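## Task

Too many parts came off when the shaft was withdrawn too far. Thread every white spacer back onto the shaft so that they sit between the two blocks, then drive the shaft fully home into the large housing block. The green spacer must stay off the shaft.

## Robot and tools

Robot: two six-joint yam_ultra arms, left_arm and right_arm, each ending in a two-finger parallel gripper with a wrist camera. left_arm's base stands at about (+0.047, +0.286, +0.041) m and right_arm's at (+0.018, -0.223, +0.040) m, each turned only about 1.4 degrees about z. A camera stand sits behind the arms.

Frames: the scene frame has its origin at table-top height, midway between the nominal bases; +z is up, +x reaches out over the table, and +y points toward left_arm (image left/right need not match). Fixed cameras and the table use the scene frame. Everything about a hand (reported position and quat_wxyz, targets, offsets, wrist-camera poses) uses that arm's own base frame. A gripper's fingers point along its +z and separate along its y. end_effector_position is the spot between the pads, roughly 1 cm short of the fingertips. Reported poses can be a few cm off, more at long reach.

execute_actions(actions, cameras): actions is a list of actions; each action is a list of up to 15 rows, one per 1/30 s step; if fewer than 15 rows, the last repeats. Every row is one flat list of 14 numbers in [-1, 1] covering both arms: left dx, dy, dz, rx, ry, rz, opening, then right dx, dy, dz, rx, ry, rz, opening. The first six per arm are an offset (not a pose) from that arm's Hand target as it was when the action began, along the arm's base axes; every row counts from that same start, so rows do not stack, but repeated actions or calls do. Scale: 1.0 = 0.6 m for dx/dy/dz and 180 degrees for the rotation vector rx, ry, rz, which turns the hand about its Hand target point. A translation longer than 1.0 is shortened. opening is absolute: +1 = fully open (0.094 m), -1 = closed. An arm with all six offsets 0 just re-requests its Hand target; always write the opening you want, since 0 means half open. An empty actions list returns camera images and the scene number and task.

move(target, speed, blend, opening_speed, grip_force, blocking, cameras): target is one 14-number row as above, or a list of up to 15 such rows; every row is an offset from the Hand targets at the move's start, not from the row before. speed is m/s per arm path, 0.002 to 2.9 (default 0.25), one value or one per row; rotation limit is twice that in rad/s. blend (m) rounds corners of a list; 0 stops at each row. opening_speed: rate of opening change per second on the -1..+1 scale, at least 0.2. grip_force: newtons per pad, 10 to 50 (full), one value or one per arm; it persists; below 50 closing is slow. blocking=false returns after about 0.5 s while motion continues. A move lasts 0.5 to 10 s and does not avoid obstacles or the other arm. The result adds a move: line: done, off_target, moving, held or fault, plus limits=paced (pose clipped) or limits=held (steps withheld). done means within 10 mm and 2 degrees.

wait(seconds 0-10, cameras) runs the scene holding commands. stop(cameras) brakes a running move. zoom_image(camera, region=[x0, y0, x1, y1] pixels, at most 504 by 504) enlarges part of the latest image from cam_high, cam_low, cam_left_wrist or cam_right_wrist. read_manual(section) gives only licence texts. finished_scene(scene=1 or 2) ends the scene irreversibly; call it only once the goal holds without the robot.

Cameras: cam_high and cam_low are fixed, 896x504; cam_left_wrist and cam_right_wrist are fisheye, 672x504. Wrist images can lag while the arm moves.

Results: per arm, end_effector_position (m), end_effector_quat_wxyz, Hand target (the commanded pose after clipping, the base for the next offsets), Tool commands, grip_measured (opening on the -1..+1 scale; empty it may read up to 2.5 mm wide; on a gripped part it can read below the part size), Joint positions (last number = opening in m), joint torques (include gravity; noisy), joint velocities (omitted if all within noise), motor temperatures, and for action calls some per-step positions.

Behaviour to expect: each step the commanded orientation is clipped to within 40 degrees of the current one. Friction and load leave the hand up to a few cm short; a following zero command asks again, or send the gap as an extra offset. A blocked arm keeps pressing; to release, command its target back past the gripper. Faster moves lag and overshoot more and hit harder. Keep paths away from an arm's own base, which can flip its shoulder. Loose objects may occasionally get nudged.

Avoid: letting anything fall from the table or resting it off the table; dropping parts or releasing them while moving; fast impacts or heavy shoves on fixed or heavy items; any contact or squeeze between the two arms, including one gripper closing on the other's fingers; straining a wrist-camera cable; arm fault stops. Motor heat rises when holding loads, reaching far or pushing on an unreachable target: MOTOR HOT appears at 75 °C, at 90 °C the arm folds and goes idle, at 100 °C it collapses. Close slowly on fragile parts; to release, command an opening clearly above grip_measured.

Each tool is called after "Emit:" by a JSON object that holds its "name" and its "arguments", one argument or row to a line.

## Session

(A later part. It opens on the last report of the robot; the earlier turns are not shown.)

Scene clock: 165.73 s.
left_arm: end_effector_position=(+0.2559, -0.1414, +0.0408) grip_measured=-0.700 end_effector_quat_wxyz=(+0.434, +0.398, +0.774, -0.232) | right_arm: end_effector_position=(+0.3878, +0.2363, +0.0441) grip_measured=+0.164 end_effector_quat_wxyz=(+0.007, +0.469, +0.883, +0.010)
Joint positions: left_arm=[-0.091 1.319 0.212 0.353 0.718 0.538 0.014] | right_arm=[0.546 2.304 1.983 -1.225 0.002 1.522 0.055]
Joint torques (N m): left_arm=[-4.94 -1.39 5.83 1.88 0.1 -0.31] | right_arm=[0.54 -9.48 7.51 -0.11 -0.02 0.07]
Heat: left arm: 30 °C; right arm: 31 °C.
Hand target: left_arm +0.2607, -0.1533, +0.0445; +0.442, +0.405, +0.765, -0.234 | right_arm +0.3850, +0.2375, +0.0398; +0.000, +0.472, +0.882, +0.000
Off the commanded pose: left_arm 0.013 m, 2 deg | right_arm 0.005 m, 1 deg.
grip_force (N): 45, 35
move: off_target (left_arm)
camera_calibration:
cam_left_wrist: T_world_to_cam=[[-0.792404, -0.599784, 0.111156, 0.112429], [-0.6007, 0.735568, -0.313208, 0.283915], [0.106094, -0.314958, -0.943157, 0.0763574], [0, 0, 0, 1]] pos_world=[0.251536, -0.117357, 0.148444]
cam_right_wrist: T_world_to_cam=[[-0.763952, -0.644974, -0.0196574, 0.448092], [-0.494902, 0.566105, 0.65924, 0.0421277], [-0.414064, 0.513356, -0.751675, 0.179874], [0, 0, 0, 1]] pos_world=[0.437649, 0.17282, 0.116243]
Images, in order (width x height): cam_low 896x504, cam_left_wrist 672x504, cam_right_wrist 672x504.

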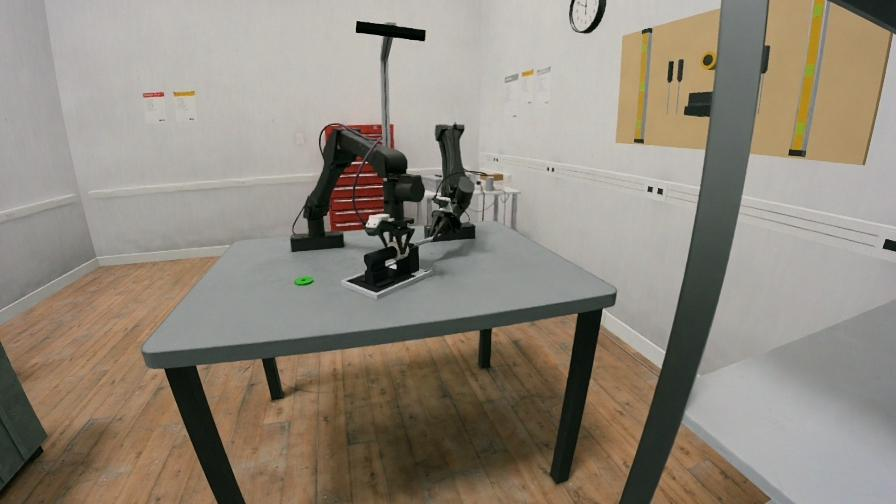

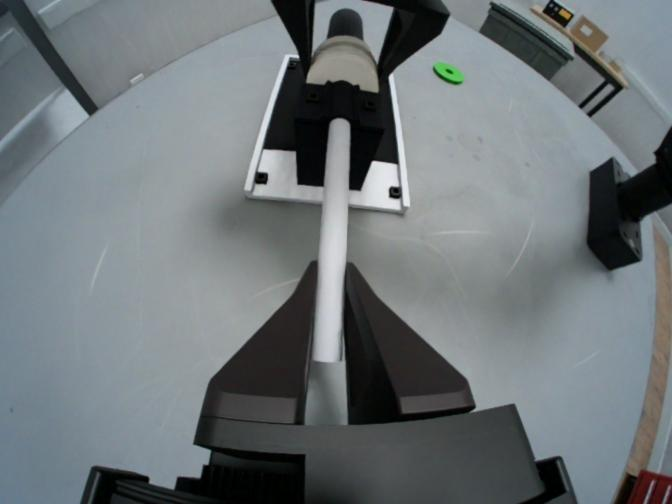

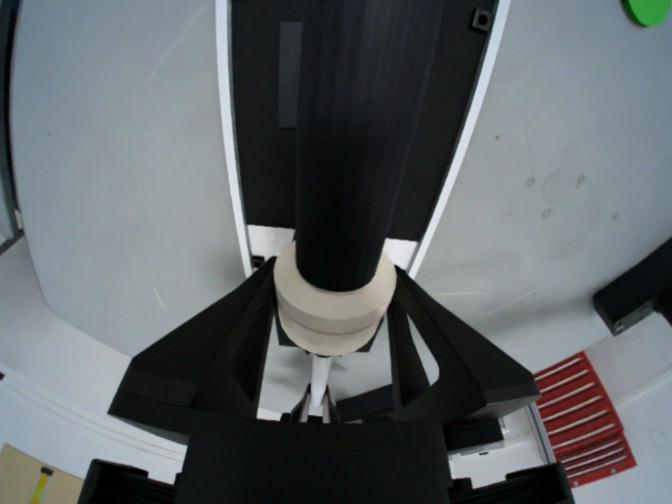

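Emit:
{"name": "move", "arguments": {
  "target": [0.0038,-0.0055,-0.0083,0,0,0,-0.95,0,0,0,0,0,0,-0.05],
  "speed": 0.03,
  "cameras": ["cam_left_wrist","cam_right_wrist"]
}}

Emit:
{"name": "zoom_image", "arguments": {
  "camera": "cam_right_wrist",
  "region": [230, 200, 430, 430]
}}

Emit:
{"name": "zoom_image", "arguments": {
  "camera": "cam_left_wrist",
  "region": [290, 0, 400, 90]
}}

Scene clock: 169.67 s.
left_arm: end_effector_position=(+0.2580, -0.1446, +0.0387) grip_measured=-0.700 end_effector_quat_wxyz=(+0.437, +0.397, +0.773, -0.234) | right_arm: end_effector_position=(+0.3878, +0.2363, +0.0441) grip_measured=+0.164 end_effector_quat_wxyz=(+0.007, +0.469, +0.883, +0.010)
Joint positions: left_arm=[-0.104 1.354 0.208 0.408 0.712 0.52 0.014] | right_arm=[0.546 2.304 1.983 -1.225 0.002 1.522 0.055]
Joint torques (N m): left_arm=[-5.24 -0.46 5.74 1.92 0.02 -0.32] | right_arm=[0.51 -9.47 7.53 -0.12 -0.01 0.08]
Heat: left arm: 30 °C; right arm: 31 °C.
Hand target: left_arm +0.2629, -0.1567, +0.0395; +0.442, +0.405, +0.765, -0.234 | right_arm +0.3850, +0.2375, +0.0398; +0.000, +0.472, +0.882, +0.000
Off the commanded pose: left_arm 0.013 m, 1 deg | right_arm 0.005 m, 1 deg.
grip_force (N): 45, 35
move: off_target (left_arm)
camera_calibration:
cam_left_wrist: T_world_to_cam=[[-0.792919, -0.598779, 0.112886, 0.112578], [-0.599499, 0.733484, -0.320315, 0.286504], [0.108998, -0.321659, -0.940561, 0.0714128], [0, 0, 0, 1]] pos_world=[0.25324, -0.119766, 0.146231]
cam_right_wrist: T_world_to_cam=[[-0.763952, -0.644974, -0.0196574, 0.448092], [-0.494902, 0.566105, 0.65924, 0.0421277], [-0.414064, 0.513356, -0.751675, 0.179874], [0, 0, 0, 1]] pos_world=[0.437649, 0.17282, 0.116243]
Images, in order (width x height): cam_left_wrist 672x504, cam_right_wrist 672x504.

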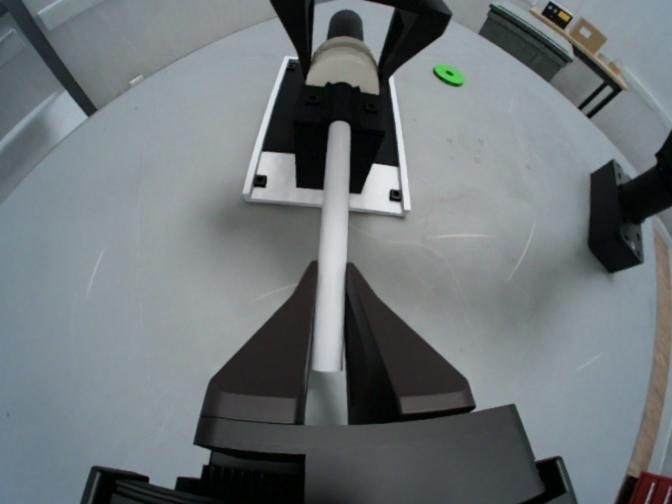

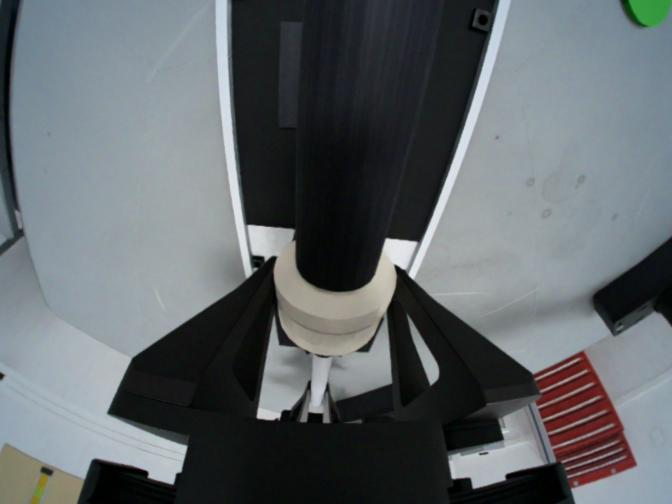

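Scaled by 2.191 from the camera's 672x504 image, which has a finer 960x720 frame.

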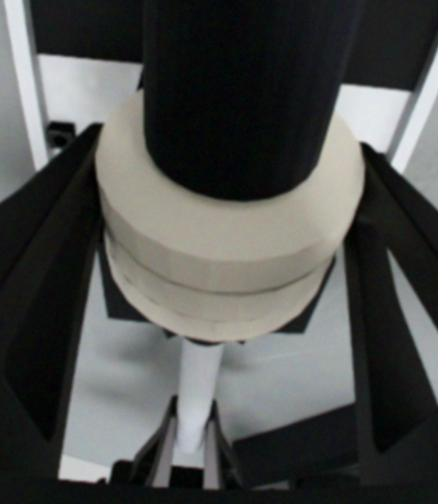

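Scaled by 4.582 from the camera's 672x504 image, which has a finer 960x720 frame.

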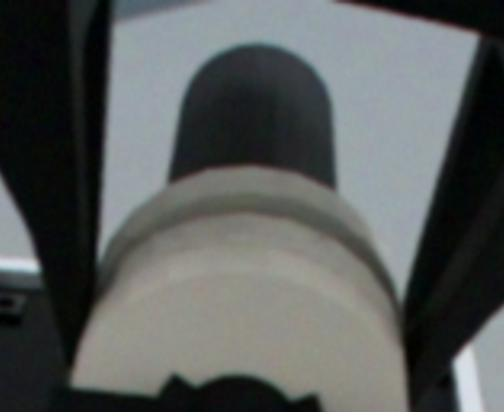

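Emit:
{"name": "move", "arguments": {
  "target": [-0.0038,0.0055,0.0,0,0,0,-1,0,0,-0.006,0,0,0,-0.05],
  "speed": 0.02
}}

Emit:
{"name": "move", "arguments": {
  "target": [0,0,0.0,0,0,0,-1,0,0,-0.006,0,0,0,-0.05],
  "speed": 0.02
}}

Scene clock: 171.93 s.
left_arm: end_effector_position=(+0.2579, -0.1445, +0.0386) grip_measured=-0.700 end_effector_quat_wxyz=(+0.438, +0.397, +0.772, -0.233) | right_arm: end_effector_position=(+0.3878, +0.2363, +0.0441) grip_measured=+0.164 end_effector_quat_wxyz=(+0.007, +0.469, +0.883, +0.010)
Joint positions: left_arm=[-0.104 1.354 0.205 0.413 0.712 0.519 0.014] | right_arm=[0.546 2.304 1.983 -1.225 0.002 1.522 0.055]
Joint torques (N m): left_arm=[-3.85 -1.25 5.3 1.78 0.14 -0.17] | right_arm=[0.51 -9.35 6.56 0 -0.02 0.07]
Heat: left arm: 31 °C; right arm: 31 °C.
Hand target: left_arm +0.2606, -0.1533, +0.0394; +0.442, +0.405, +0.765, -0.234 | right_arm +0.3850, +0.2375, +0.0362; +0.000, +0.472, +0.882, +0.000
Off the commanded pose: left_arm 0.009 m, 1 deg | right_arm 0.009 m, 1 deg.
grip_force (N): 45, 35
move: done

Scene clock: 172.63 s.
left_arm: end_effector_position=(+0.2579, -0.1445, +0.0386) grip_measured=-0.700 end_effector_quat_wxyz=(+0.438, +0.397, +0.772, -0.233) | right_arm: end_effector_position=(+0.3880, +0.2364, +0.0441) grip_measured=+0.164 end_effector_quat_wxyz=(+0.008, +0.469, +0.883, +0.010)
Joint positions: left_arm=[-0.104 1.354 0.205 0.413 0.712 0.519 0.014] | right_arm=[0.546 2.304 1.983 -1.225 0.002 1.522 0.055]
Joint torques (N m): left_arm=[-3.66 -1.2 5.39 1.79 0.14 -0.16] | right_arm=[0.51 -9.24 5.61 0.12 -0.02 0.07]
Heat: left arm: 31 °C; right arm: 31 °C.
Hand target: left_arm +0.2606, -0.1533, +0.0394; +0.442, +0.405, +0.765, -0.234 | right_arm +0.3851, +0.2376, +0.0326; +0.000, +0.472, +0.882, +0.000
Off the commanded pose: left_arm 0.009 m, 1 deg | right_arm 0.012 m, 2 deg.
grip_force (N): 45, 35
move: off_target (right_arm)

Emit:
{"name": "move", "arguments": {
  "target": [0,0,0.0,0,0,0,-1,0,0,-0.008,0,0,0,-0.05],
  "speed": 0.02
}}

Emit:
{"name": "move", "arguments": {
  "target": [0,0,0.0,0,0,0,-1,0,0,-0.005,0,0,0,-0.05],
  "speed": 0.02,
  "cameras": ["cam_left_wrist"]
}}

Emit:
{"name": "zoom_image", "arguments": {
  "camera": "cam_left_wrist",
  "region": [290, 0, 400, 90]
}}

Scene clock: 173.87 s.
left_arm: end_effector_position=(+0.2579, -0.1445, +0.0386) grip_measured=-0.700 end_effector_quat_wxyz=(+0.438, +0.397, +0.772, -0.233) | right_arm: end_effector_position=(+0.3883, +0.2366, +0.0436) grip_measured=+0.164 end_effector_quat_wxyz=(+0.008, +0.469, +0.883, +0.011)
Joint positions: left_arm=[-0.104 1.354 0.205 0.413 0.712 0.519 0.014] | right_arm=[0.546 2.304 1.981 -1.221 0.002 1.522 0.055]
Joint torques (N m): left_arm=[-3.73 -1.22 5.37 1.82 0.17 -0.18] | right_arm=[0.54 -9.09 4.52 0.26 -0.02 0.08]
Heat: left arm: 31 °C; right arm: 31 °C.
Hand target: left_arm +0.2606, -0.1533, +0.0394; +0.442, +0.405, +0.765, -0.234 | right_arm +0.3850, +0.2375, +0.0277; +0.000, +0.472, +0.882, +0.000
Off the commanded pose: left_arm 0.009 m, 1 deg | right_arm 0.016 m, 2 deg.
grip_force (N): 45, 35
move: off_target (right_arm)

Scene clock: 174.57 s.
left_arm: end_effector_position=(+0.2579, -0.1445, +0.0386) grip_measured=-0.700 end_effector_quat_wxyz=(+0.438, +0.397, +0.772, -0.233) | right_arm: end_effector_position=(+0.3882, +0.2365, +0.0430) grip_measured=+0.164 end_effector_quat_wxyz=(+0.008, +0.469, +0.883, +0.011)
Joint positions: left_arm=[-0.104 1.354 0.205 0.413 0.712 0.519 0.014] | right_arm=[0.546 2.304 1.979 -1.218 0.002 1.522 0.055]
Joint torques (N m): left_arm=[-3.78 -1.17 5.37 1.8 0.15 -0.15] | right_arm=[0.51 -8.98 4 0.33 -0.02 0.08]
Heat: left arm: 31 °C; right arm: 31 °C.
Hand target: left_arm +0.2606, -0.1533, +0.0394; +0.442, +0.405, +0.765, -0.234 | right_arm +0.3850, +0.2375, +0.0247; +0.000, +0.472, +0.882, +0.000
Off the commanded pose: left_arm 0.009 m, 1 deg | right_arm 0.019 m, 2 deg.
grip_force (N): 45, 35
move: off_target (right_arm)
camera_calibration:
cam_left_wrist: T_world_to_cam=[[-0.792869, -0.599177, 0.111115, 0.112532], [-0.599122, 0.733104, -0.321887, 0.286249], [0.111408, -0.321785, -0.940235, 0.0707216], [0, 0, 0, 1]] pos_world=[0.252842, -0.119666, 0.146131]
Images, in order (width x height): cam_left_wrist 672x504.

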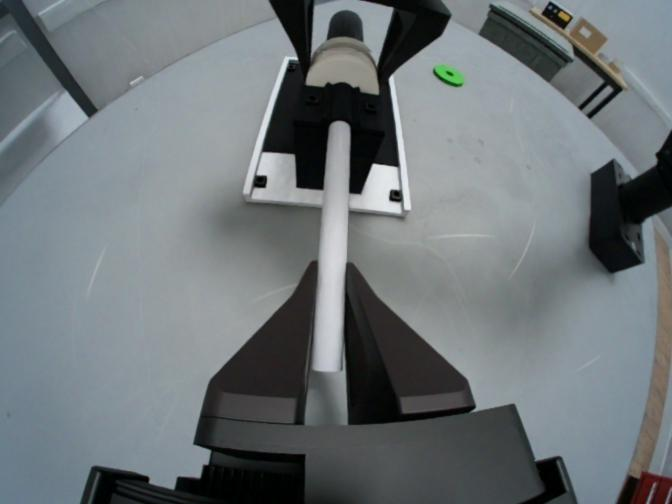

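Scaled by 4.582 from the camera's 672x504 image, which has a finer 960x720 frame.

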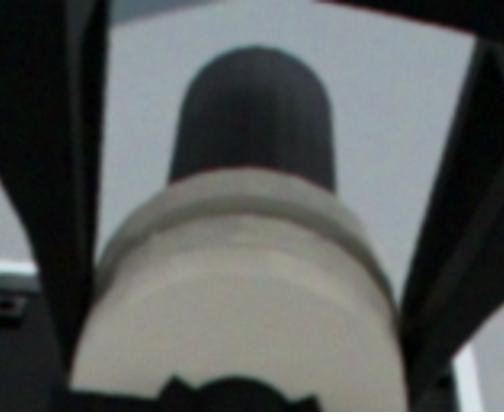

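Emit:
{"name": "move", "arguments": {
  "target": [0,0,0.0,0,0,0,-1,0.0057,-0.0083,0.0255,0,0,0,-0.05],
  "speed": 0.03,
  "cameras": ["cam_left_wrist","cam_right_wrist"]
}}

Emit:
{"name": "zoom_image", "arguments": {
  "camera": "cam_left_wrist",
  "region": [290, 0, 400, 90]
}}

Emit:
{"name": "zoom_image", "arguments": {
  "camera": "cam_right_wrist",
  "region": [230, 200, 430, 430]
}}

Scene clock: 176.43 s.
left_arm: end_effector_position=(+0.2579, -0.1445, +0.0386) grip_measured=-0.700 end_effector_quat_wxyz=(+0.438, +0.397, +0.772, -0.233) | right_arm: end_effector_position=(+0.3881, +0.2352, +0.0446) grip_measured=+0.164 end_effector_quat_wxyz=(+0.007, +0.470, +0.883, +0.009)
Joint positions: left_arm=[-0.104 1.354 0.205 0.413 0.712 0.519 0.014] | right_arm=[0.544 2.304 1.985 -1.229 0.002 1.522 0.055]
Joint torques (N m): left_arm=[-3.78 -1.33 5.2 1.77 0.17 -0.19] | right_arm=[-0.55 -9.35 7.64 -0.1 -0.03 -0.05]
Heat: left arm: 31 °C; right arm: 31 °C.
Hand target: left_arm +0.2606, -0.1533, +0.0394; +0.442, +0.405, +0.765, -0.234 | right_arm +0.3883, +0.2326, +0.0400; +0.000, +0.472, +0.882, +0.000
Off the commanded pose: left_arm 0.009 m, 1 deg | right_arm 0.005 m, 1 deg.
grip_force (N): 45, 35
move: done
camera_calibration:
cam_left_wrist: T_world_to_cam=[[-0.792869, -0.599177, 0.111115, 0.112532], [-0.599122, 0.733104, -0.321887, 0.286249], [0.111408, -0.321785, -0.940235, 0.0707216], [0, 0, 0, 1]] pos_world=[0.252842, -0.119666, 0.146131]
cam_right_wrist: T_world_to_cam=[[-0.76542, -0.643273, -0.0182277, 0.447666], [-0.492797, 0.567686, 0.659457, 0.0413592], [-0.413863, 0.513744, -0.751521, 0.180776], [0, 0, 0, 1]] pos_world=[0.437851, 0.17162, 0.116742]
Images, in order (width x height): cam_left_wrist 672x504, cam_right_wrist 672x504.

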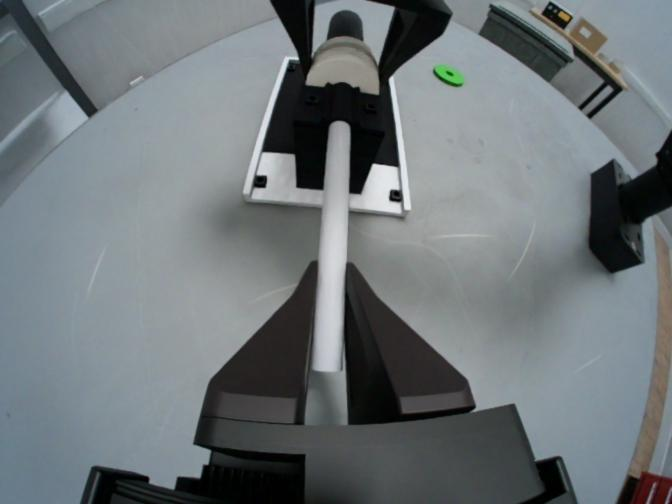

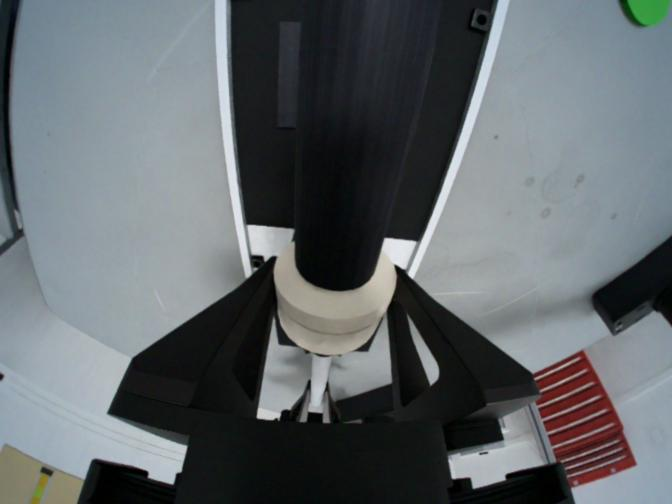

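Scaled by 4.582 from the camera's 672x504 image, which has a finer 960x720 frame.

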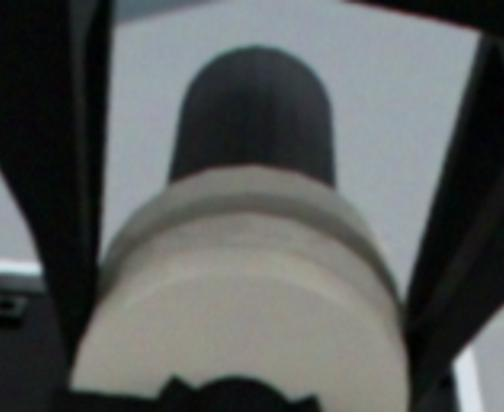

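Scaled by 2.191 from the camera's 672x504 image, which has a finer 960x720 frame.

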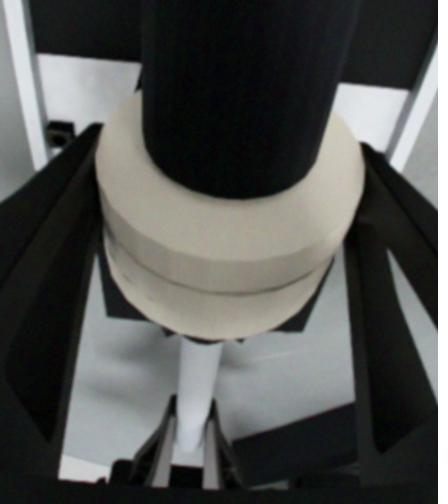

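Emit:
{"name": "move", "arguments": {
  "target": [-0.0057,0.0083,0.0,0,0,0,-1,0.003,-0.0045,-0.0,0,0,0,-0.05],
  "speed": 0.03
}}

Emit:
{"name": "move", "arguments": {
  "target": [0,0,0.0,0,0,0,-1,0.0,0,-0.007,0,0,0,-0.05],
  "speed": 0.03
}}

Emit:
{"name": "move", "arguments": {
  "target": [0,0,0.0,0,0,0,-1,0.0,0,-0.004,0,0,0,-0.05],
  "speed": 0.03
}}

Scene clock: 178.33 s.
left_arm: end_effector_position=(+0.2577, -0.1443, +0.0386) grip_measured=-0.700 end_effector_quat_wxyz=(+0.438, +0.399, +0.771, -0.232) | right_arm: end_effector_position=(+0.3892, +0.2333, +0.0446) grip_measured=+0.164 end_effector_quat_wxyz=(+0.007, +0.472, +0.881, +0.009)
Joint positions: left_arm=[-0.103 1.354 0.204 0.414 0.714 0.526 0.014] | right_arm=[0.539 2.304 1.985 -1.229 0.002 1.522 0.055]
Joint torques (N m): left_arm=[-1.54 -2.95 4.75 1.58 0.31 -0.04] | right_arm=[-0.79 -9.32 7.72 -0.11 -0.02 -0.12]
Heat: left arm: 31 °C; right arm: 31 °C.
Hand target: left_arm +0.2572, -0.1484, +0.0394; +0.442, +0.405, +0.765, -0.234 | right_arm +0.3901, +0.2299, +0.0400; +0.000, +0.472, +0.882, +0.000
Off the commanded pose: left_arm 0.004 m, 1 deg | right_arm 0.006 m, 1 deg.
grip_force (N): 45, 35
move: done

Scene clock: 179.03 s.
left_arm: end_effector_position=(+0.2577, -0.1443, +0.0386) grip_measured=-0.700 end_effector_quat_wxyz=(+0.438, +0.399, +0.771, -0.232) | right_arm: end_effector_position=(+0.3892, +0.2333, +0.0446) grip_measured=+0.164 end_effector_quat_wxyz=(+0.007, +0.472, +0.881, +0.009)
Joint positions: left_arm=[-0.103 1.354 0.204 0.414 0.714 0.526 0.014] | right_arm=[0.539 2.304 1.985 -1.229 0.002 1.522 0.055]
Joint torques (N m): left_arm=[-1.55 -2.85 4.78 1.55 0.32 -0.01] | right_arm=[-0.77 -9.2 6.6 0.04 -0.02 -0.11]
Heat: left arm: 31 °C; right arm: 31 °C.
Hand target: left_arm +0.2572, -0.1484, +0.0394; +0.442, +0.405, +0.765, -0.234 | right_arm +0.3901, +0.2299, +0.0358; +0.000, +0.472, +0.882, +0.000
Off the commanded pose: left_arm 0.004 m, 1 deg | right_arm 0.009 m, 1 deg.
grip_force (N): 45, 35
move: done

Scene clock: 179.73 s.
left_arm: end_effector_position=(+0.2577, -0.1443, +0.0386) grip_measured=-0.700 end_effector_quat_wxyz=(+0.438, +0.399, +0.771, -0.232) | right_arm: end_effector_position=(+0.3893, +0.2334, +0.0446) grip_measured=+0.164 end_effector_quat_wxyz=(+0.007, +0.472, +0.881, +0.010)
Joint positions: left_arm=[-0.103 1.354 0.204 0.414 0.714 0.526 0.014] | right_arm=[0.539 2.304 1.985 -1.228 0.002 1.522 0.055]
Joint torques (N m): left_arm=[-1.39 -3.06 4.79 1.54 0.31 -0.03] | right_arm=[-0.77 -9.1 5.93 0.11 -0.03 -0.11]
Heat: left arm: 31 °C; right arm: 31 °C.
Hand target: left_arm +0.2572, -0.1484, +0.0394; +0.442, +0.405, +0.765, -0.234 | right_arm +0.3902, +0.2299, +0.0334; +0.000, +0.472, +0.882, +0.000
Off the commanded pose: left_arm 0.004 m, 1 deg | right_arm 0.012 m, 1 deg.
grip_force (N): 45, 35
move: off_target (right_arm)

Emit:
{"name": "move", "arguments": {
  "target": [0,0,0.0,0,0,0,-1,0.0,0,-0.006,0,0,0,-0.05],
  "speed": 0.03
}}

Emit:
{"name": "move", "arguments": {
  "target": [0,0,0.0,0,0,0,-1,0.0,0,-0.003,0,0,0,-0.05],
  "speed": 0.03
}}

Emit:
{"name": "move", "arguments": {
  "target": [0,0,0.0,0,0,0,-1,0.0,0,-0.003,0,0,0,-0.05],
  "speed": 0.03,
  "cameras": ["cam_left_wrist"]
}}

Emit:
{"name": "zoom_image", "arguments": {
  "camera": "cam_left_wrist",
  "region": [290, 0, 400, 90]
}}

Scene clock: 180.93 s.
left_arm: end_effector_position=(+0.2577, -0.1443, +0.0386) grip_measured=-0.700 end_effector_quat_wxyz=(+0.438, +0.399, +0.771, -0.232) | right_arm: end_effector_position=(+0.3900, +0.2337, +0.0439) grip_measured=+0.164 end_effector_quat_wxyz=(+0.008, +0.472, +0.882, +0.010)
Joint positions: left_arm=[-0.103 1.354 0.204 0.414 0.714 0.526 0.014] | right_arm=[0.539 2.305 1.985 -1.225 0.002 1.522 0.055]
Joint torques (N m): left_arm=[-1.51 -2.77 4.63 1.57 0.3 -0.05] | right_arm=[-0.79 -9.1 5.04 0.2 -0.02 -0.11]
Heat: left arm: 31 °C; right arm: 31 °C.
Hand target: left_arm +0.2572, -0.1484, +0.0394; +0.442, +0.405, +0.765, -0.234 | right_arm +0.3902, +0.2299, +0.0298; +0.000, +0.472, +0.882, +0.000
Off the commanded pose: left_arm 0.004 m, 1 deg | right_arm 0.015 m, 1 deg.
grip_force (N): 45, 35
move: off_target (right_arm)

Scene clock: 181.63 s.
left_arm: end_effector_position=(+0.2577, -0.1443, +0.0386) grip_measured=-0.700 end_effector_quat_wxyz=(+0.438, +0.399, +0.771, -0.232) | right_arm: end_effector_position=(+0.3900, +0.2338, +0.0439) grip_measured=+0.164 end_effector_quat_wxyz=(+0.008, +0.472, +0.882, +0.011)
Joint positions: left_arm=[-0.103 1.354 0.204 0.414 0.714 0.526 0.014] | right_arm=[0.539 2.305 1.985 -1.225 0.002 1.522 0.055]
Joint torques (N m): left_arm=[-1.51 -2.92 4.7 1.56 0.36 -0.03] | right_arm=[-0.77 -9.06 4.57 0.25 -0.03 -0.11]
Heat: left arm: 31 °C; right arm: 31 °C.
Hand target: left_arm +0.2572, -0.1484, +0.0394; +0.442, +0.405, +0.765, -0.234 | right_arm +0.3901, +0.2299, +0.0280; +0.000, +0.472, +0.882, +0.000
Off the commanded pose: left_arm 0.004 m, 1 deg | right_arm 0.016 m, 1 deg.
grip_force (N): 45, 35
move: off_target (right_arm)

Scene clock: 182.33 s.
left_arm: end_effector_position=(+0.2577, -0.1443, +0.0386) grip_measured=-0.700 end_effector_quat_wxyz=(+0.438, +0.399, +0.771, -0.232) | right_arm: end_effector_position=(+0.3900, +0.2338, +0.0434) grip_measured=+0.164 end_effector_quat_wxyz=(+0.008, +0.472, +0.882, +0.011)
Joint positions: left_arm=[-0.103 1.354 0.204 0.414 0.714 0.526 0.014] | right_arm=[0.539 2.305 1.983 -1.222 0.002 1.522 0.055]
Joint torques (N m): left_arm=[-1.43 -2.84 4.53 1.58 0.3 -0.03] | right_arm=[-0.75 -8.99 4.33 0.3 -0.03 -0.11]
Heat: left arm: 31 °C; right arm: 31 °C.
Hand target: left_arm +0.2572, -0.1484, +0.0394; +0.442, +0.405, +0.765, -0.234 | right_arm +0.3902, +0.2299, +0.0262; +0.000, +0.472, +0.882, +0.000
Off the commanded pose: left_arm 0.004 m, 1 deg | right_arm 0.018 m, 2 deg.
grip_force (N): 45, 35
move: off_target (right_arm)
camera_calibration:
cam_left_wrist: T_world_to_cam=[[-0.795047, -0.597115, 0.10656, 0.113559], [-0.595676, 0.735536, -0.322734, 0.285541], [0.11433, -0.320064, -0.940472, 0.0701579], [0, 0, 0, 1]] pos_world=[0.252353, -0.119763, 0.146034]
Images, in order (width x height): cam_left_wrist 672x504.

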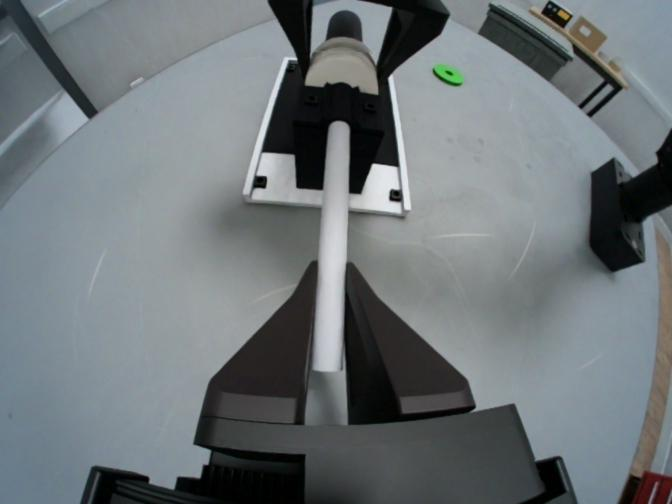

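Scaled by 4.582 from the camera's 672x504 image, which has a finer 960x720 frame.

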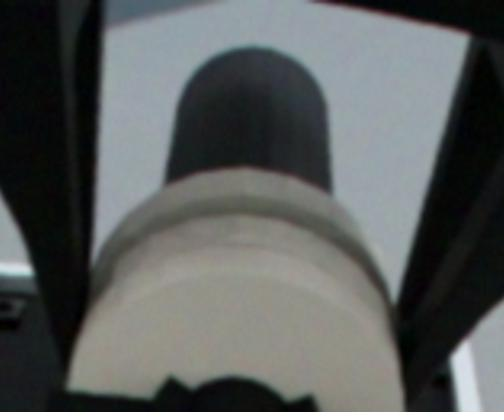

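Emit:
{"name": "move", "arguments": {
  "target": [0.0042,-0.0062,0.0,0,0,0,-1,0.0,0,-0.004,0,0,0,-0.05],
  "speed": 0.03
}}

Emit:
{"name": "move", "arguments": {
  "target": [0,0,0.0,0,0,0,-1,0.0,0,-0.004,0,0,0,-0.05],
  "speed": 0.03
}}

Emit:
{"name": "move", "arguments": {
  "target": [0,0,0.0,0,0,0,-1,0.0,0,-0.004,0,0,0,-0.05],
  "speed": 0.03
}}

Emit:
{"name": "move", "arguments": {
  "target": [0,0,0.0,0,0,0,-1,0.0,0,-0.004,0,0,0,-0.05],
  "speed": 0.03,
  "cameras": ["cam_right_wrist"]
}}

Emit:
{"name": "zoom_image", "arguments": {
  "camera": "cam_right_wrist",
  "region": [230, 200, 430, 430]
}}

Scene clock: 184.87 s.
left_arm: end_effector_position=(+0.2578, -0.1443, +0.0386) grip_measured=-0.700 end_effector_quat_wxyz=(+0.438, +0.399, +0.771, -0.232) | right_arm: end_effector_position=(+0.3900, +0.2338, +0.0426) grip_measured=+0.164 end_effector_quat_wxyz=(+0.008, +0.472, +0.882, +0.011)
Joint positions: left_arm=[-0.103 1.354 0.204 0.414 0.714 0.525 0.014] | right_arm=[0.539 2.305 1.98 -1.219 0.002 1.521 0.055]
Joint torques (N m): left_arm=[-3.38 -1.8 5.19 1.72 0.23 -0.18] | right_arm=[-0.77 -8.9 3.97 0.35 -0.02 -0.11]
Heat: left arm: 31 °C; right arm: 31 °C.
Hand target: left_arm +0.2597, -0.1520, +0.0394; +0.442, +0.405, +0.765, -0.234 | right_arm +0.3902, +0.2299, +0.0238; +0.000, +0.472, +0.882, +0.000
Off the commanded pose: left_arm 0.008 m, 1 deg | right_arm 0.019 m, 2 deg.
grip_force (N): 45, 35
move: off_target (right_arm)

Scene clock: 185.57 s.
left_arm: end_effector_position=(+0.2578, -0.1443, +0.0386) grip_measured=-0.700 end_effector_quat_wxyz=(+0.438, +0.399, +0.771, -0.232) | right_arm: end_effector_position=(+0.3900, +0.2338, +0.0415) grip_measured=+0.164 end_effector_quat_wxyz=(+0.008, +0.472, +0.882, +0.011)
Joint positions: left_arm=[-0.103 1.354 0.204 0.414 0.714 0.525 0.014] | right_arm=[0.539 2.305 1.975 -1.214 0.002 1.521 0.055]
Joint torques (N m): left_arm=[-3.34 -1.72 5.31 1.72 0.14 -0.22] | right_arm=[-0.79 -8.81 3.78 0.38 -0.02 -0.11]
Heat: left arm: 31 °C; right arm: 31 °C.
Hand target: left_arm +0.2597, -0.1520, +0.0394; +0.442, +0.405, +0.765, -0.234 | right_arm +0.3902, +0.2300, +0.0215; +0.000, +0.472, +0.882, +0.000
Off the commanded pose: left_arm 0.008 m, 1 deg | right_arm 0.020 m, 2 deg.
grip_force (N): 45, 35
move: off_target (right_arm)

Scene clock: 186.27 s.
left_arm: end_effector_position=(+0.2578, -0.1443, +0.0386) grip_measured=-0.700 end_effector_quat_wxyz=(+0.438, +0.399, +0.771, -0.232) | right_arm: end_effector_position=(+0.3899, +0.2337, +0.0402) grip_measured=+0.164 end_effector_quat_wxyz=(+0.008, +0.472, +0.882, +0.011)
Joint positions: left_arm=[-0.103 1.354 0.204 0.414 0.714 0.525 0.014] | right_arm=[0.539 2.305 1.97 -1.209 0.002 1.521 0.055]
Joint torques (N m): left_arm=[-3.3 -1.59 5.14 1.71 0.22 -0.19] | right_arm=[-0.77 -8.73 3.58 0.42 -0.02 -0.11]
Heat: left arm: 31 °C; right arm: 31 °C.
Hand target: left_arm +0.2597, -0.1520, +0.0394; +0.442, +0.405, +0.765, -0.234 | right_arm +0.3902, +0.2299, +0.0190; +0.000, +0.472, +0.882, +0.000
Off the commanded pose: left_arm 0.008 m, 1 deg | right_arm 0.021 m, 2 deg.
grip_force (N): 45, 35
move: off_target (right_arm)

Scene clock: 186.97 s.
left_arm: end_effector_position=(+0.2578, -0.1443, +0.0387) grip_measured=-0.700 end_effector_quat_wxyz=(+0.439, +0.399, +0.771, -0.232) | right_arm: end_effector_position=(+0.3900, +0.2339, +0.0390) grip_measured=+0.164 end_effector_quat_wxyz=(+0.008, +0.472, +0.882, +0.012)
Joint positions: left_arm=[-0.103 1.354 0.204 0.414 0.713 0.525 0.014] | right_arm=[0.539 2.305 1.965 -1.203 0.002 1.521 0.055]
Joint torques (N m): left_arm=[-3.18 -1.61 5.12 1.72 0.14 -0.19] | right_arm=[-0.77 -8.62 3.45 0.45 -0.01 -0.11]
Heat: left arm: 32 °C; right arm: 31 °C.
Hand target: left_arm +0.2598, -0.1520, +0.0394; +0.442, +0.405, +0.765, -0.234 | right_arm +0.3902, +0.2300, +0.0167; +0.000, +0.472, +0.882, +0.000
Off the commanded pose: left_arm 0.008 m, 1 deg | right_arm 0.023 m, 2 deg.
grip_force (N): 45, 35
move: off_target (right_arm)
camera_calibration:
cam_right_wrist: T_world_to_cam=[[-0.767779, -0.64031, -0.0227805, 0.448604], [-0.493128, 0.567849, 0.65907, 0.0468695], [-0.409073, 0.517253, -0.751737, 0.175348], [0, 0, 0, 1]] pos_world=[0.439271, 0.169931, 0.111145]
Images, in order (width x height): cam_right_wrist 672x504.

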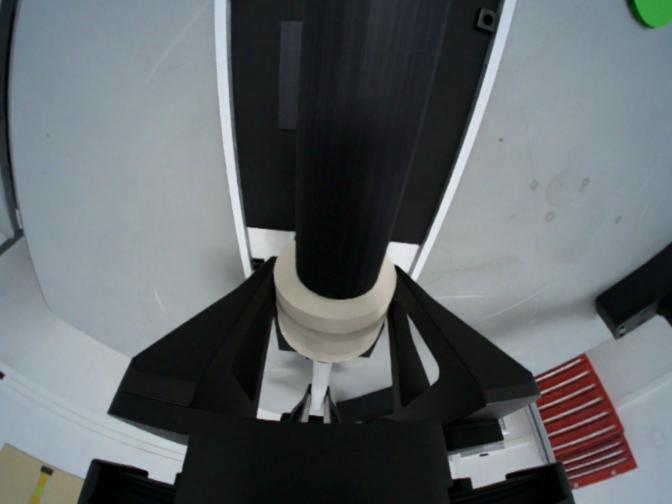

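Scaled by 2.191 from the camera's 672x504 image, which has a finer 960x720 frame.

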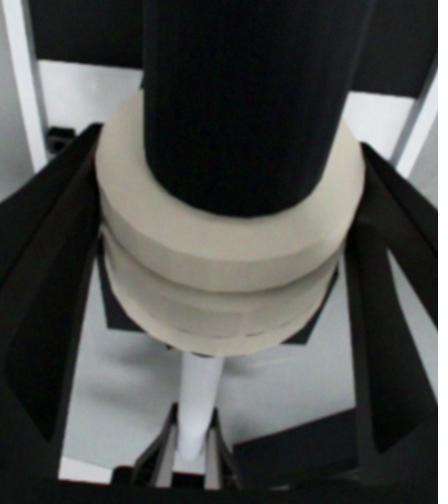

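Emit:
{"name": "move", "arguments": {
  "target": [0,0,0.0,0,0,0,-1,0.0,0,0.05,0,0,0,-0.05],
  "speed": 0.02
}}

Scene clock: 191.00 s.
left_arm: end_effector_position=(+0.2578, -0.1443, +0.0386) grip_measured=-0.700 end_effector_quat_wxyz=(+0.439, +0.399, +0.771, -0.232) | right_arm: end_effector_position=(+0.3897, +0.2337, +0.0429) grip_measured=+0.164 end_effector_quat_wxyz=(+0.005, +0.472, +0.882, +0.007)
Joint positions: left_arm=[-0.103 1.354 0.204 0.414 0.713 0.525 0.014] | right_arm=[0.539 2.316 1.999 -1.238 0.002 1.521 0.055]
Joint torques (N m): left_arm=[-3.23 -1.69 5.08 1.71 0.2 -0.19] | right_arm=[-0.79 -10.44 8.47 -0.26 -0.02 -0.11]
Heat: left arm: 32 °C; right arm: 31 °C.
Hand target: left_arm +0.2598, -0.1520, +0.0394; +0.442, +0.405, +0.765, -0.234 | right_arm +0.3902, +0.2299, +0.0466; +0.000, +0.472, +0.882, +0.000
Off the commanded pose: left_arm 0.008 m, 1 deg | right_arm 0.005 m, 1 deg.
grip_force (N): 45, 35
move: done

Emit:
{"name": "move", "arguments": {
  "target": [0,0,0.0,0,0,0,-1,0.0,0,0.012,0,0,0,-0.05],
  "speed": 0.02
}}

Emit:
{"name": "move", "arguments": {
  "target": [0,0,0.0,0,0,0,-1,-0.0058,-0.004,0.0,0,0,0,-0.05],
  "speed": 0.02,
  "cameras": ["cam_left_wrist"]
}}

Emit:
{"name": "zoom_image", "arguments": {
  "camera": "cam_left_wrist",
  "region": [290, 0, 400, 90]
}}

Scene clock: 192.20 s.
left_arm: end_effector_position=(+0.2578, -0.1443, +0.0386) grip_measured=-0.700 end_effector_quat_wxyz=(+0.439, +0.399, +0.771, -0.232) | right_arm: end_effector_position=(+0.3891, +0.2333, +0.0435) grip_measured=+0.164 end_effector_quat_wxyz=(+0.003, +0.472, +0.882, +0.002)
Joint positions: left_arm=[-0.103 1.354 0.204 0.414 0.713 0.525 0.014] | right_arm=[0.539 2.324 2.016 -1.256 0.002 1.521 0.055]
Joint torques (N m): left_arm=[-3.19 -1.77 5.15 1.73 0.16 -0.15] | right_arm=[-0.79 -11.22 9.1 -0.34 -0.01 -0.11]
Heat: left arm: 32 °C; right arm: 31 °C.
Hand target: left_arm +0.2598, -0.1520, +0.0394; +0.442, +0.405, +0.765, -0.234 | right_arm +0.3902, +0.2299, +0.0537; +0.000, +0.472, +0.882, +0.000
Off the commanded pose: left_arm 0.008 m, 1 deg | right_arm 0.011 m, 0 deg.
grip_force (N): 45, 35
move: off_target (right_arm)

Scene clock: 192.90 s.
left_arm: end_effector_position=(+0.2578, -0.1443, +0.0386) grip_measured=-0.700 end_effector_quat_wxyz=(+0.439, +0.399, +0.771, -0.232) | right_arm: end_effector_position=(+0.3892, +0.2332, +0.0435) grip_measured=+0.164 end_effector_quat_wxyz=(+0.003, +0.472, +0.882, +0.002)
Joint positions: left_arm=[-0.103 1.354 0.204 0.414 0.713 0.525 0.014] | right_arm=[0.538 2.324 2.016 -1.256 0.002 1.521 0.055]
Joint torques (N m): left_arm=[-3.18 -1.69 5.24 1.72 0.17 -0.17] | right_arm=[-0.77 -12.66 6.32 -0.24 -0.01 -0.11]
Heat: left arm: 32 °C; right arm: 31 °C.
Hand target: left_arm +0.2598, -0.1520, +0.0394; +0.442, +0.405, +0.765, -0.234 | right_arm +0.3867, +0.2276, +0.0537; +0.000, +0.472, +0.882, +0.000
Off the commanded pose: left_arm 0.008 m, 1 deg | right_arm 0.012 m, 0 deg.
grip_force (N): 45, 35
move: off_target (right_arm)
camera_calibration:
cam_left_wrist: T_world_to_cam=[[-0.79476, -0.597536, 0.106339, 0.113457], [-0.595982, 0.73524, -0.322844, 0.285631], [0.114726, -0.319959, -0.940459, 0.0701629], [0, 0, 0, 1]] pos_world=[0.252352, -0.119763, 0.146135]
Images, in order (width x height): cam_left_wrist 672x504.

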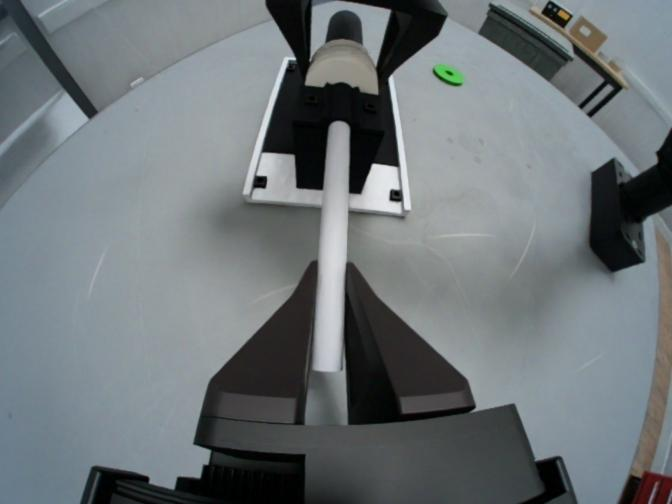

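Scaled by 4.582 from the camera's 672x504 image, which has a finer 960x720 frame.

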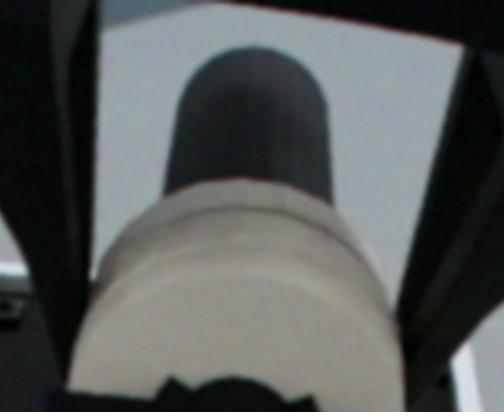

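Emit:
{"name": "move", "arguments": {
  "target": [-0.0075,0.011,0.0,0,0,0,-1,0.0058,0.004,-0.016,0,0,0,-0.05],
  "speed": 0.03,
  "cameras": ["cam_left_wrist","cam_right_wrist","cam_low"]
}}

Emit:
{"name": "zoom_image", "arguments": {
  "camera": "cam_left_wrist",
  "region": [290, 0, 400, 90]
}}

Emit:
{"name": "zoom_image", "arguments": {
  "camera": "cam_right_wrist",
  "region": [230, 200, 430, 430]
}}

Emit:
{"name": "zoom_image", "arguments": {
  "camera": "cam_low",
  "region": [375, 220, 415, 262]
}}

Scene clock: 194.43 s.
left_arm: end_effector_position=(+0.2578, -0.1441, +0.0387) grip_measured=-0.700 end_effector_quat_wxyz=(+0.439, +0.401, +0.770, -0.232) | right_arm: end_effector_position=(+0.3900, +0.2336, +0.0433) grip_measured=+0.164 end_effector_quat_wxyz=(+0.003, +0.472, +0.882, +0.004)
Joint positions: left_arm=[-0.101 1.354 0.204 0.414 0.715 0.531 0.014] | right_arm=[0.538 2.324 2.016 -1.252 0.002 1.521 0.055]
Joint torques (N m): left_arm=[-0.24 -3.85 4.36 1.41 0.43 0.02] | right_arm=[-0.72 -10.93 6.48 -0.08 -0.01 -0.11]
Heat: left arm: 32 °C; right arm: 31 °C.
Hand target: left_arm +0.2553, -0.1454, +0.0395; +0.442, +0.405, +0.765, -0.234 | right_arm +0.3902, +0.2300, +0.0442; +0.000, +0.472, +0.882, +0.000
Off the commanded pose: left_arm 0.003 m, 1 deg | right_arm 0.004 m, 1 deg.
grip_force (N): 45, 35
move: done
camera_calibration:
cam_left_wrist: T_world_to_cam=[[-0.796728, -0.595555, 0.102652, 0.114469], [-0.592853, 0.737274, -0.323963, 0.284975], [0.117255, -0.318968, -0.940484, 0.0698215], [0, 0, 0, 1]] pos_world=[0.251962, -0.119661, 0.146237]
cam_right_wrist: T_world_to_cam=[[-0.768245, -0.640136, -0.00502182, 0.447876], [-0.482708, 0.574123, 0.661344, 0.0384948], [-0.420467, 0.510499, -0.750066, 0.184714], [0, 0, 0, 1]] pos_world=[0.440327, 0.170305, 0.115339]
Images, in order (width x height): cam_low 896x504, cam_left_wrist 672x504, cam_right_wrist 672x504.

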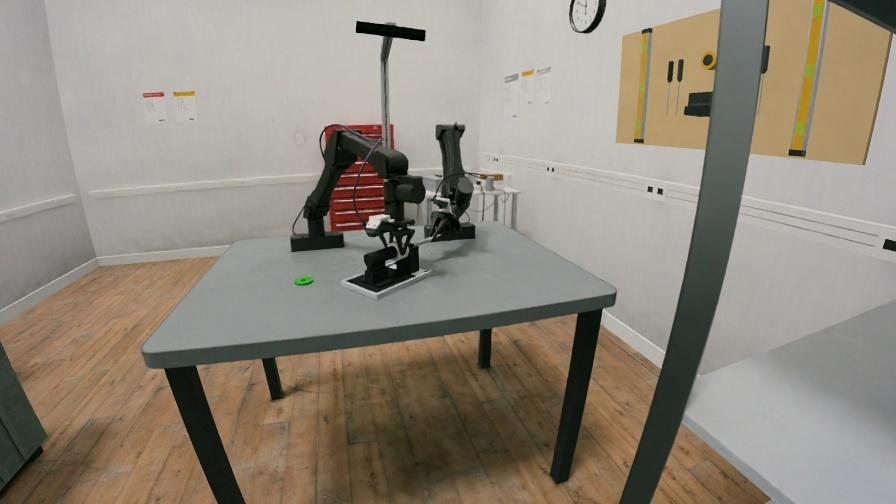

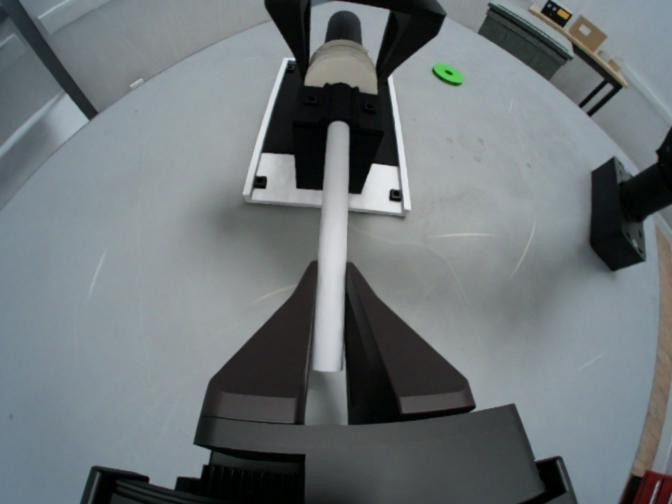

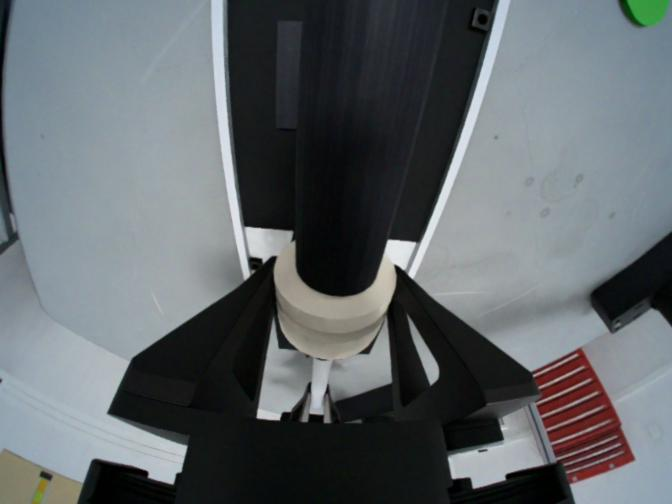

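Scaled by 4.582 from the camera's 672x504 image, which has a finer 960x720 frame.

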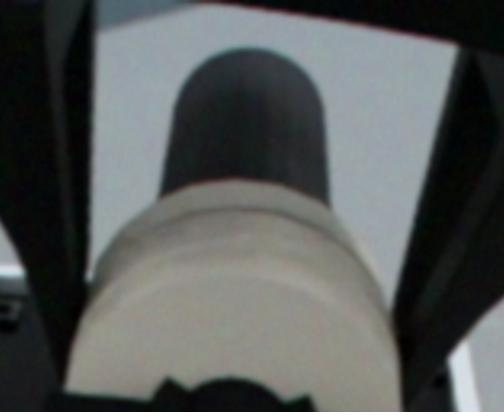

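Scaled by 2.191 from the camera's 672x504 image, which has a finer 960x720 frame.

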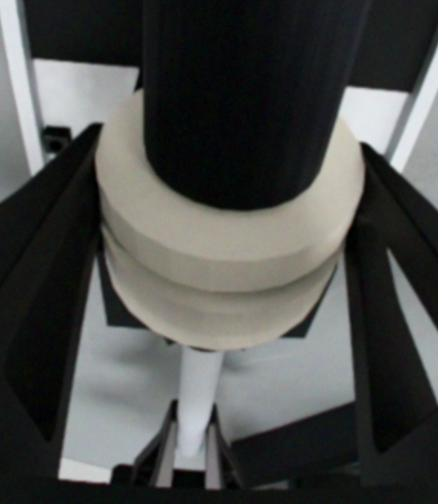

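Scaled by 12.000 from the camera's 896x504 image, which has a finer 1280x720 frame.

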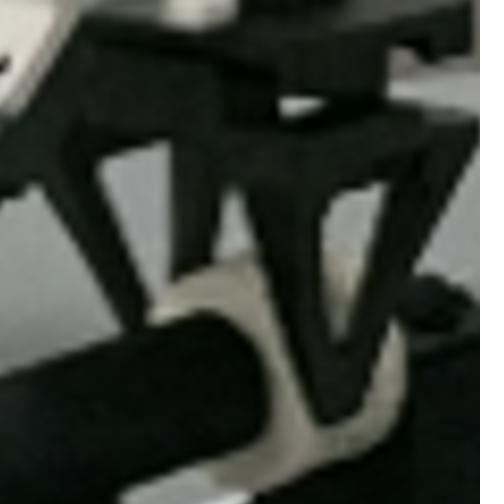

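Emit:
{"name": "move", "arguments": {
  "target": [0.0094,-0.0137,0.0,0,0,0,-1,0,0,0,0,0,0,-0.05],
  "speed": 0.03
}}

Scene clock: 196.03 s.
left_arm: end_effector_position=(+0.2579, -0.1444, +0.0387) grip_measured=-0.700 end_effector_quat_wxyz=(+0.439, +0.399, +0.771, -0.232) | right_arm: end_effector_position=(+0.3900, +0.2336, +0.0433) grip_measured=+0.164 end_effector_quat_wxyz=(+0.003, +0.472, +0.882, +0.004)
Joint positions: left_arm=[-0.104 1.354 0.204 0.416 0.712 0.523 0.014] | right_arm=[0.538 2.324 2.016 -1.252 0.002 1.521 0.055]
Joint torques (N m): left_arm=[-3.81 -1.2 5.41 1.75 0.14 -0.27] | right_arm=[-0.7 -10.92 6.48 -0.08 -0.02 -0.11]
Heat: left arm: 32 °C; right arm: 31 °C.
Hand target: left_arm +0.2609, -0.1537, +0.0395; +0.442, +0.405, +0.765, -0.234 | right_arm +0.3902, +0.2300, +0.0442; +0.000, +0.472, +0.882, +0.000
Off the commanded pose: left_arm 0.010 m, 1 deg | right_arm 0.004 m, 1 deg.
grip_force (N): 45, 35
move: done

Emit:
{"name": "move", "arguments": {
  "target": [-0.0113,0.0165,0.0,0,0,0,-1,0,0,0,0,0,0,-0.05],
  "speed": 0.03
}}

Emit:
{"name": "move", "arguments": {
  "target": [-0.0038,0.0055,0.0,0,0,0,-1,0,0,0,0,0,0,-0.05],
  "speed": 0.03,
  "cameras": ["cam_left_wrist"]
}}

Scene clock: 197.30 s.
left_arm: end_effector_position=(+0.2579, -0.1435, +0.0386) grip_measured=-0.700 end_effector_quat_wxyz=(+0.440, +0.402, +0.769, -0.230) | right_arm: end_effector_position=(+0.3900, +0.2336, +0.0433) grip_measured=+0.164 end_effector_quat_wxyz=(+0.003, +0.472, +0.882, +0.004)
Joint positions: left_arm=[-0.099 1.354 0.203 0.416 0.716 0.535 0.014] | right_arm=[0.538 2.324 2.016 -1.252 0.002 1.521 0.055]
Joint torques (N m): left_arm=[0.46 -4.51 4.21 1.31 0.5 0.07] | right_arm=[-0.73 -10.93 6.48 -0.07 -0.01 -0.1]
Heat: left arm: 32 °C; right arm: 31 °C.
Hand target: left_arm +0.2541, -0.1438, +0.0394; +0.442, +0.405, +0.765, -0.234 | right_arm +0.3901, +0.2299, +0.0442; +0.000, +0.472, +0.882, +0.000
Off the commanded pose: left_arm 0.004 m, 1 deg | right_arm 0.004 m, 1 deg.
grip_force (N): 45, 35
move: done

Scene clock: 198.03 s.
left_arm: end_effector_position=(+0.2582, -0.1415, +0.0385) grip_measured=-0.701 end_effector_quat_wxyz=(+0.442, +0.404, +0.768, -0.228) | right_arm: end_effector_position=(+0.3899, +0.2338, +0.0433) grip_measured=+0.164 end_effector_quat_wxyz=(+0.003, +0.472, +0.882, +0.004)
Joint positions: left_arm=[-0.088 1.354 0.201 0.415 0.722 0.549 0.014] | right_arm=[0.538 2.324 2.016 -1.252 0.001 1.521 0.055]
Joint torques (N m): left_arm=[1.25 -5.76 3.7 1.09 0.58 0.11] | right_arm=[-0.72 -10.93 6.48 -0.08 -0.01 -0.1]
Motor temperatures (°C): left_arm=[24 28 29 32 25 26 26] | right_arm=[27 29 27 31 27 26 25]
Heat: left arm: 32 °C; right arm: 31 °C.
Hand target: left_arm +0.2518, -0.1405, +0.0394; +0.442, +0.405, +0.765, -0.234 | right_arm +0.3901, +0.2299, +0.0442; +0.000, +0.472, +0.882, +0.000
Off the commanded pose: left_arm 0.006 m, 1 deg | right_arm 0.004 m, 1 deg.
grip_force (N): 45, 35
move: done
camera_calibration:
cam_left_wrist: T_world_to_cam=[[-0.798255, -0.595309, 0.0916318, 0.117219], [-0.588845, 0.739315, -0.326612, 0.282573], [0.12669, -0.314677, -0.940706, 0.0685594], [0, 0, 0, 1]] pos_world=[0.251276, -0.117555, 0.146045]
Images, in order (width x height): cam_left_wrist 672x504.

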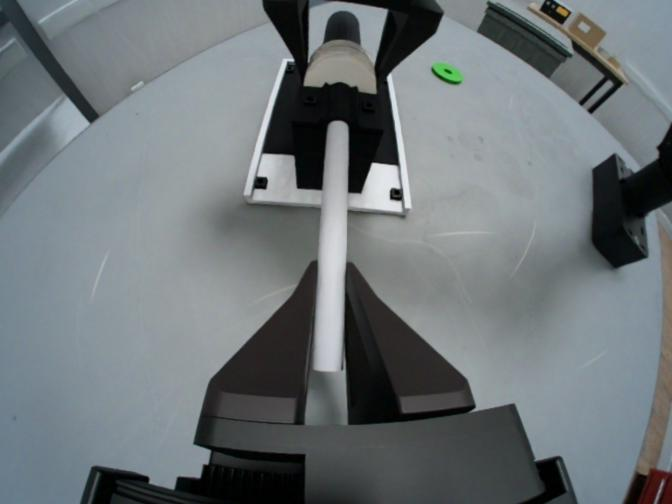

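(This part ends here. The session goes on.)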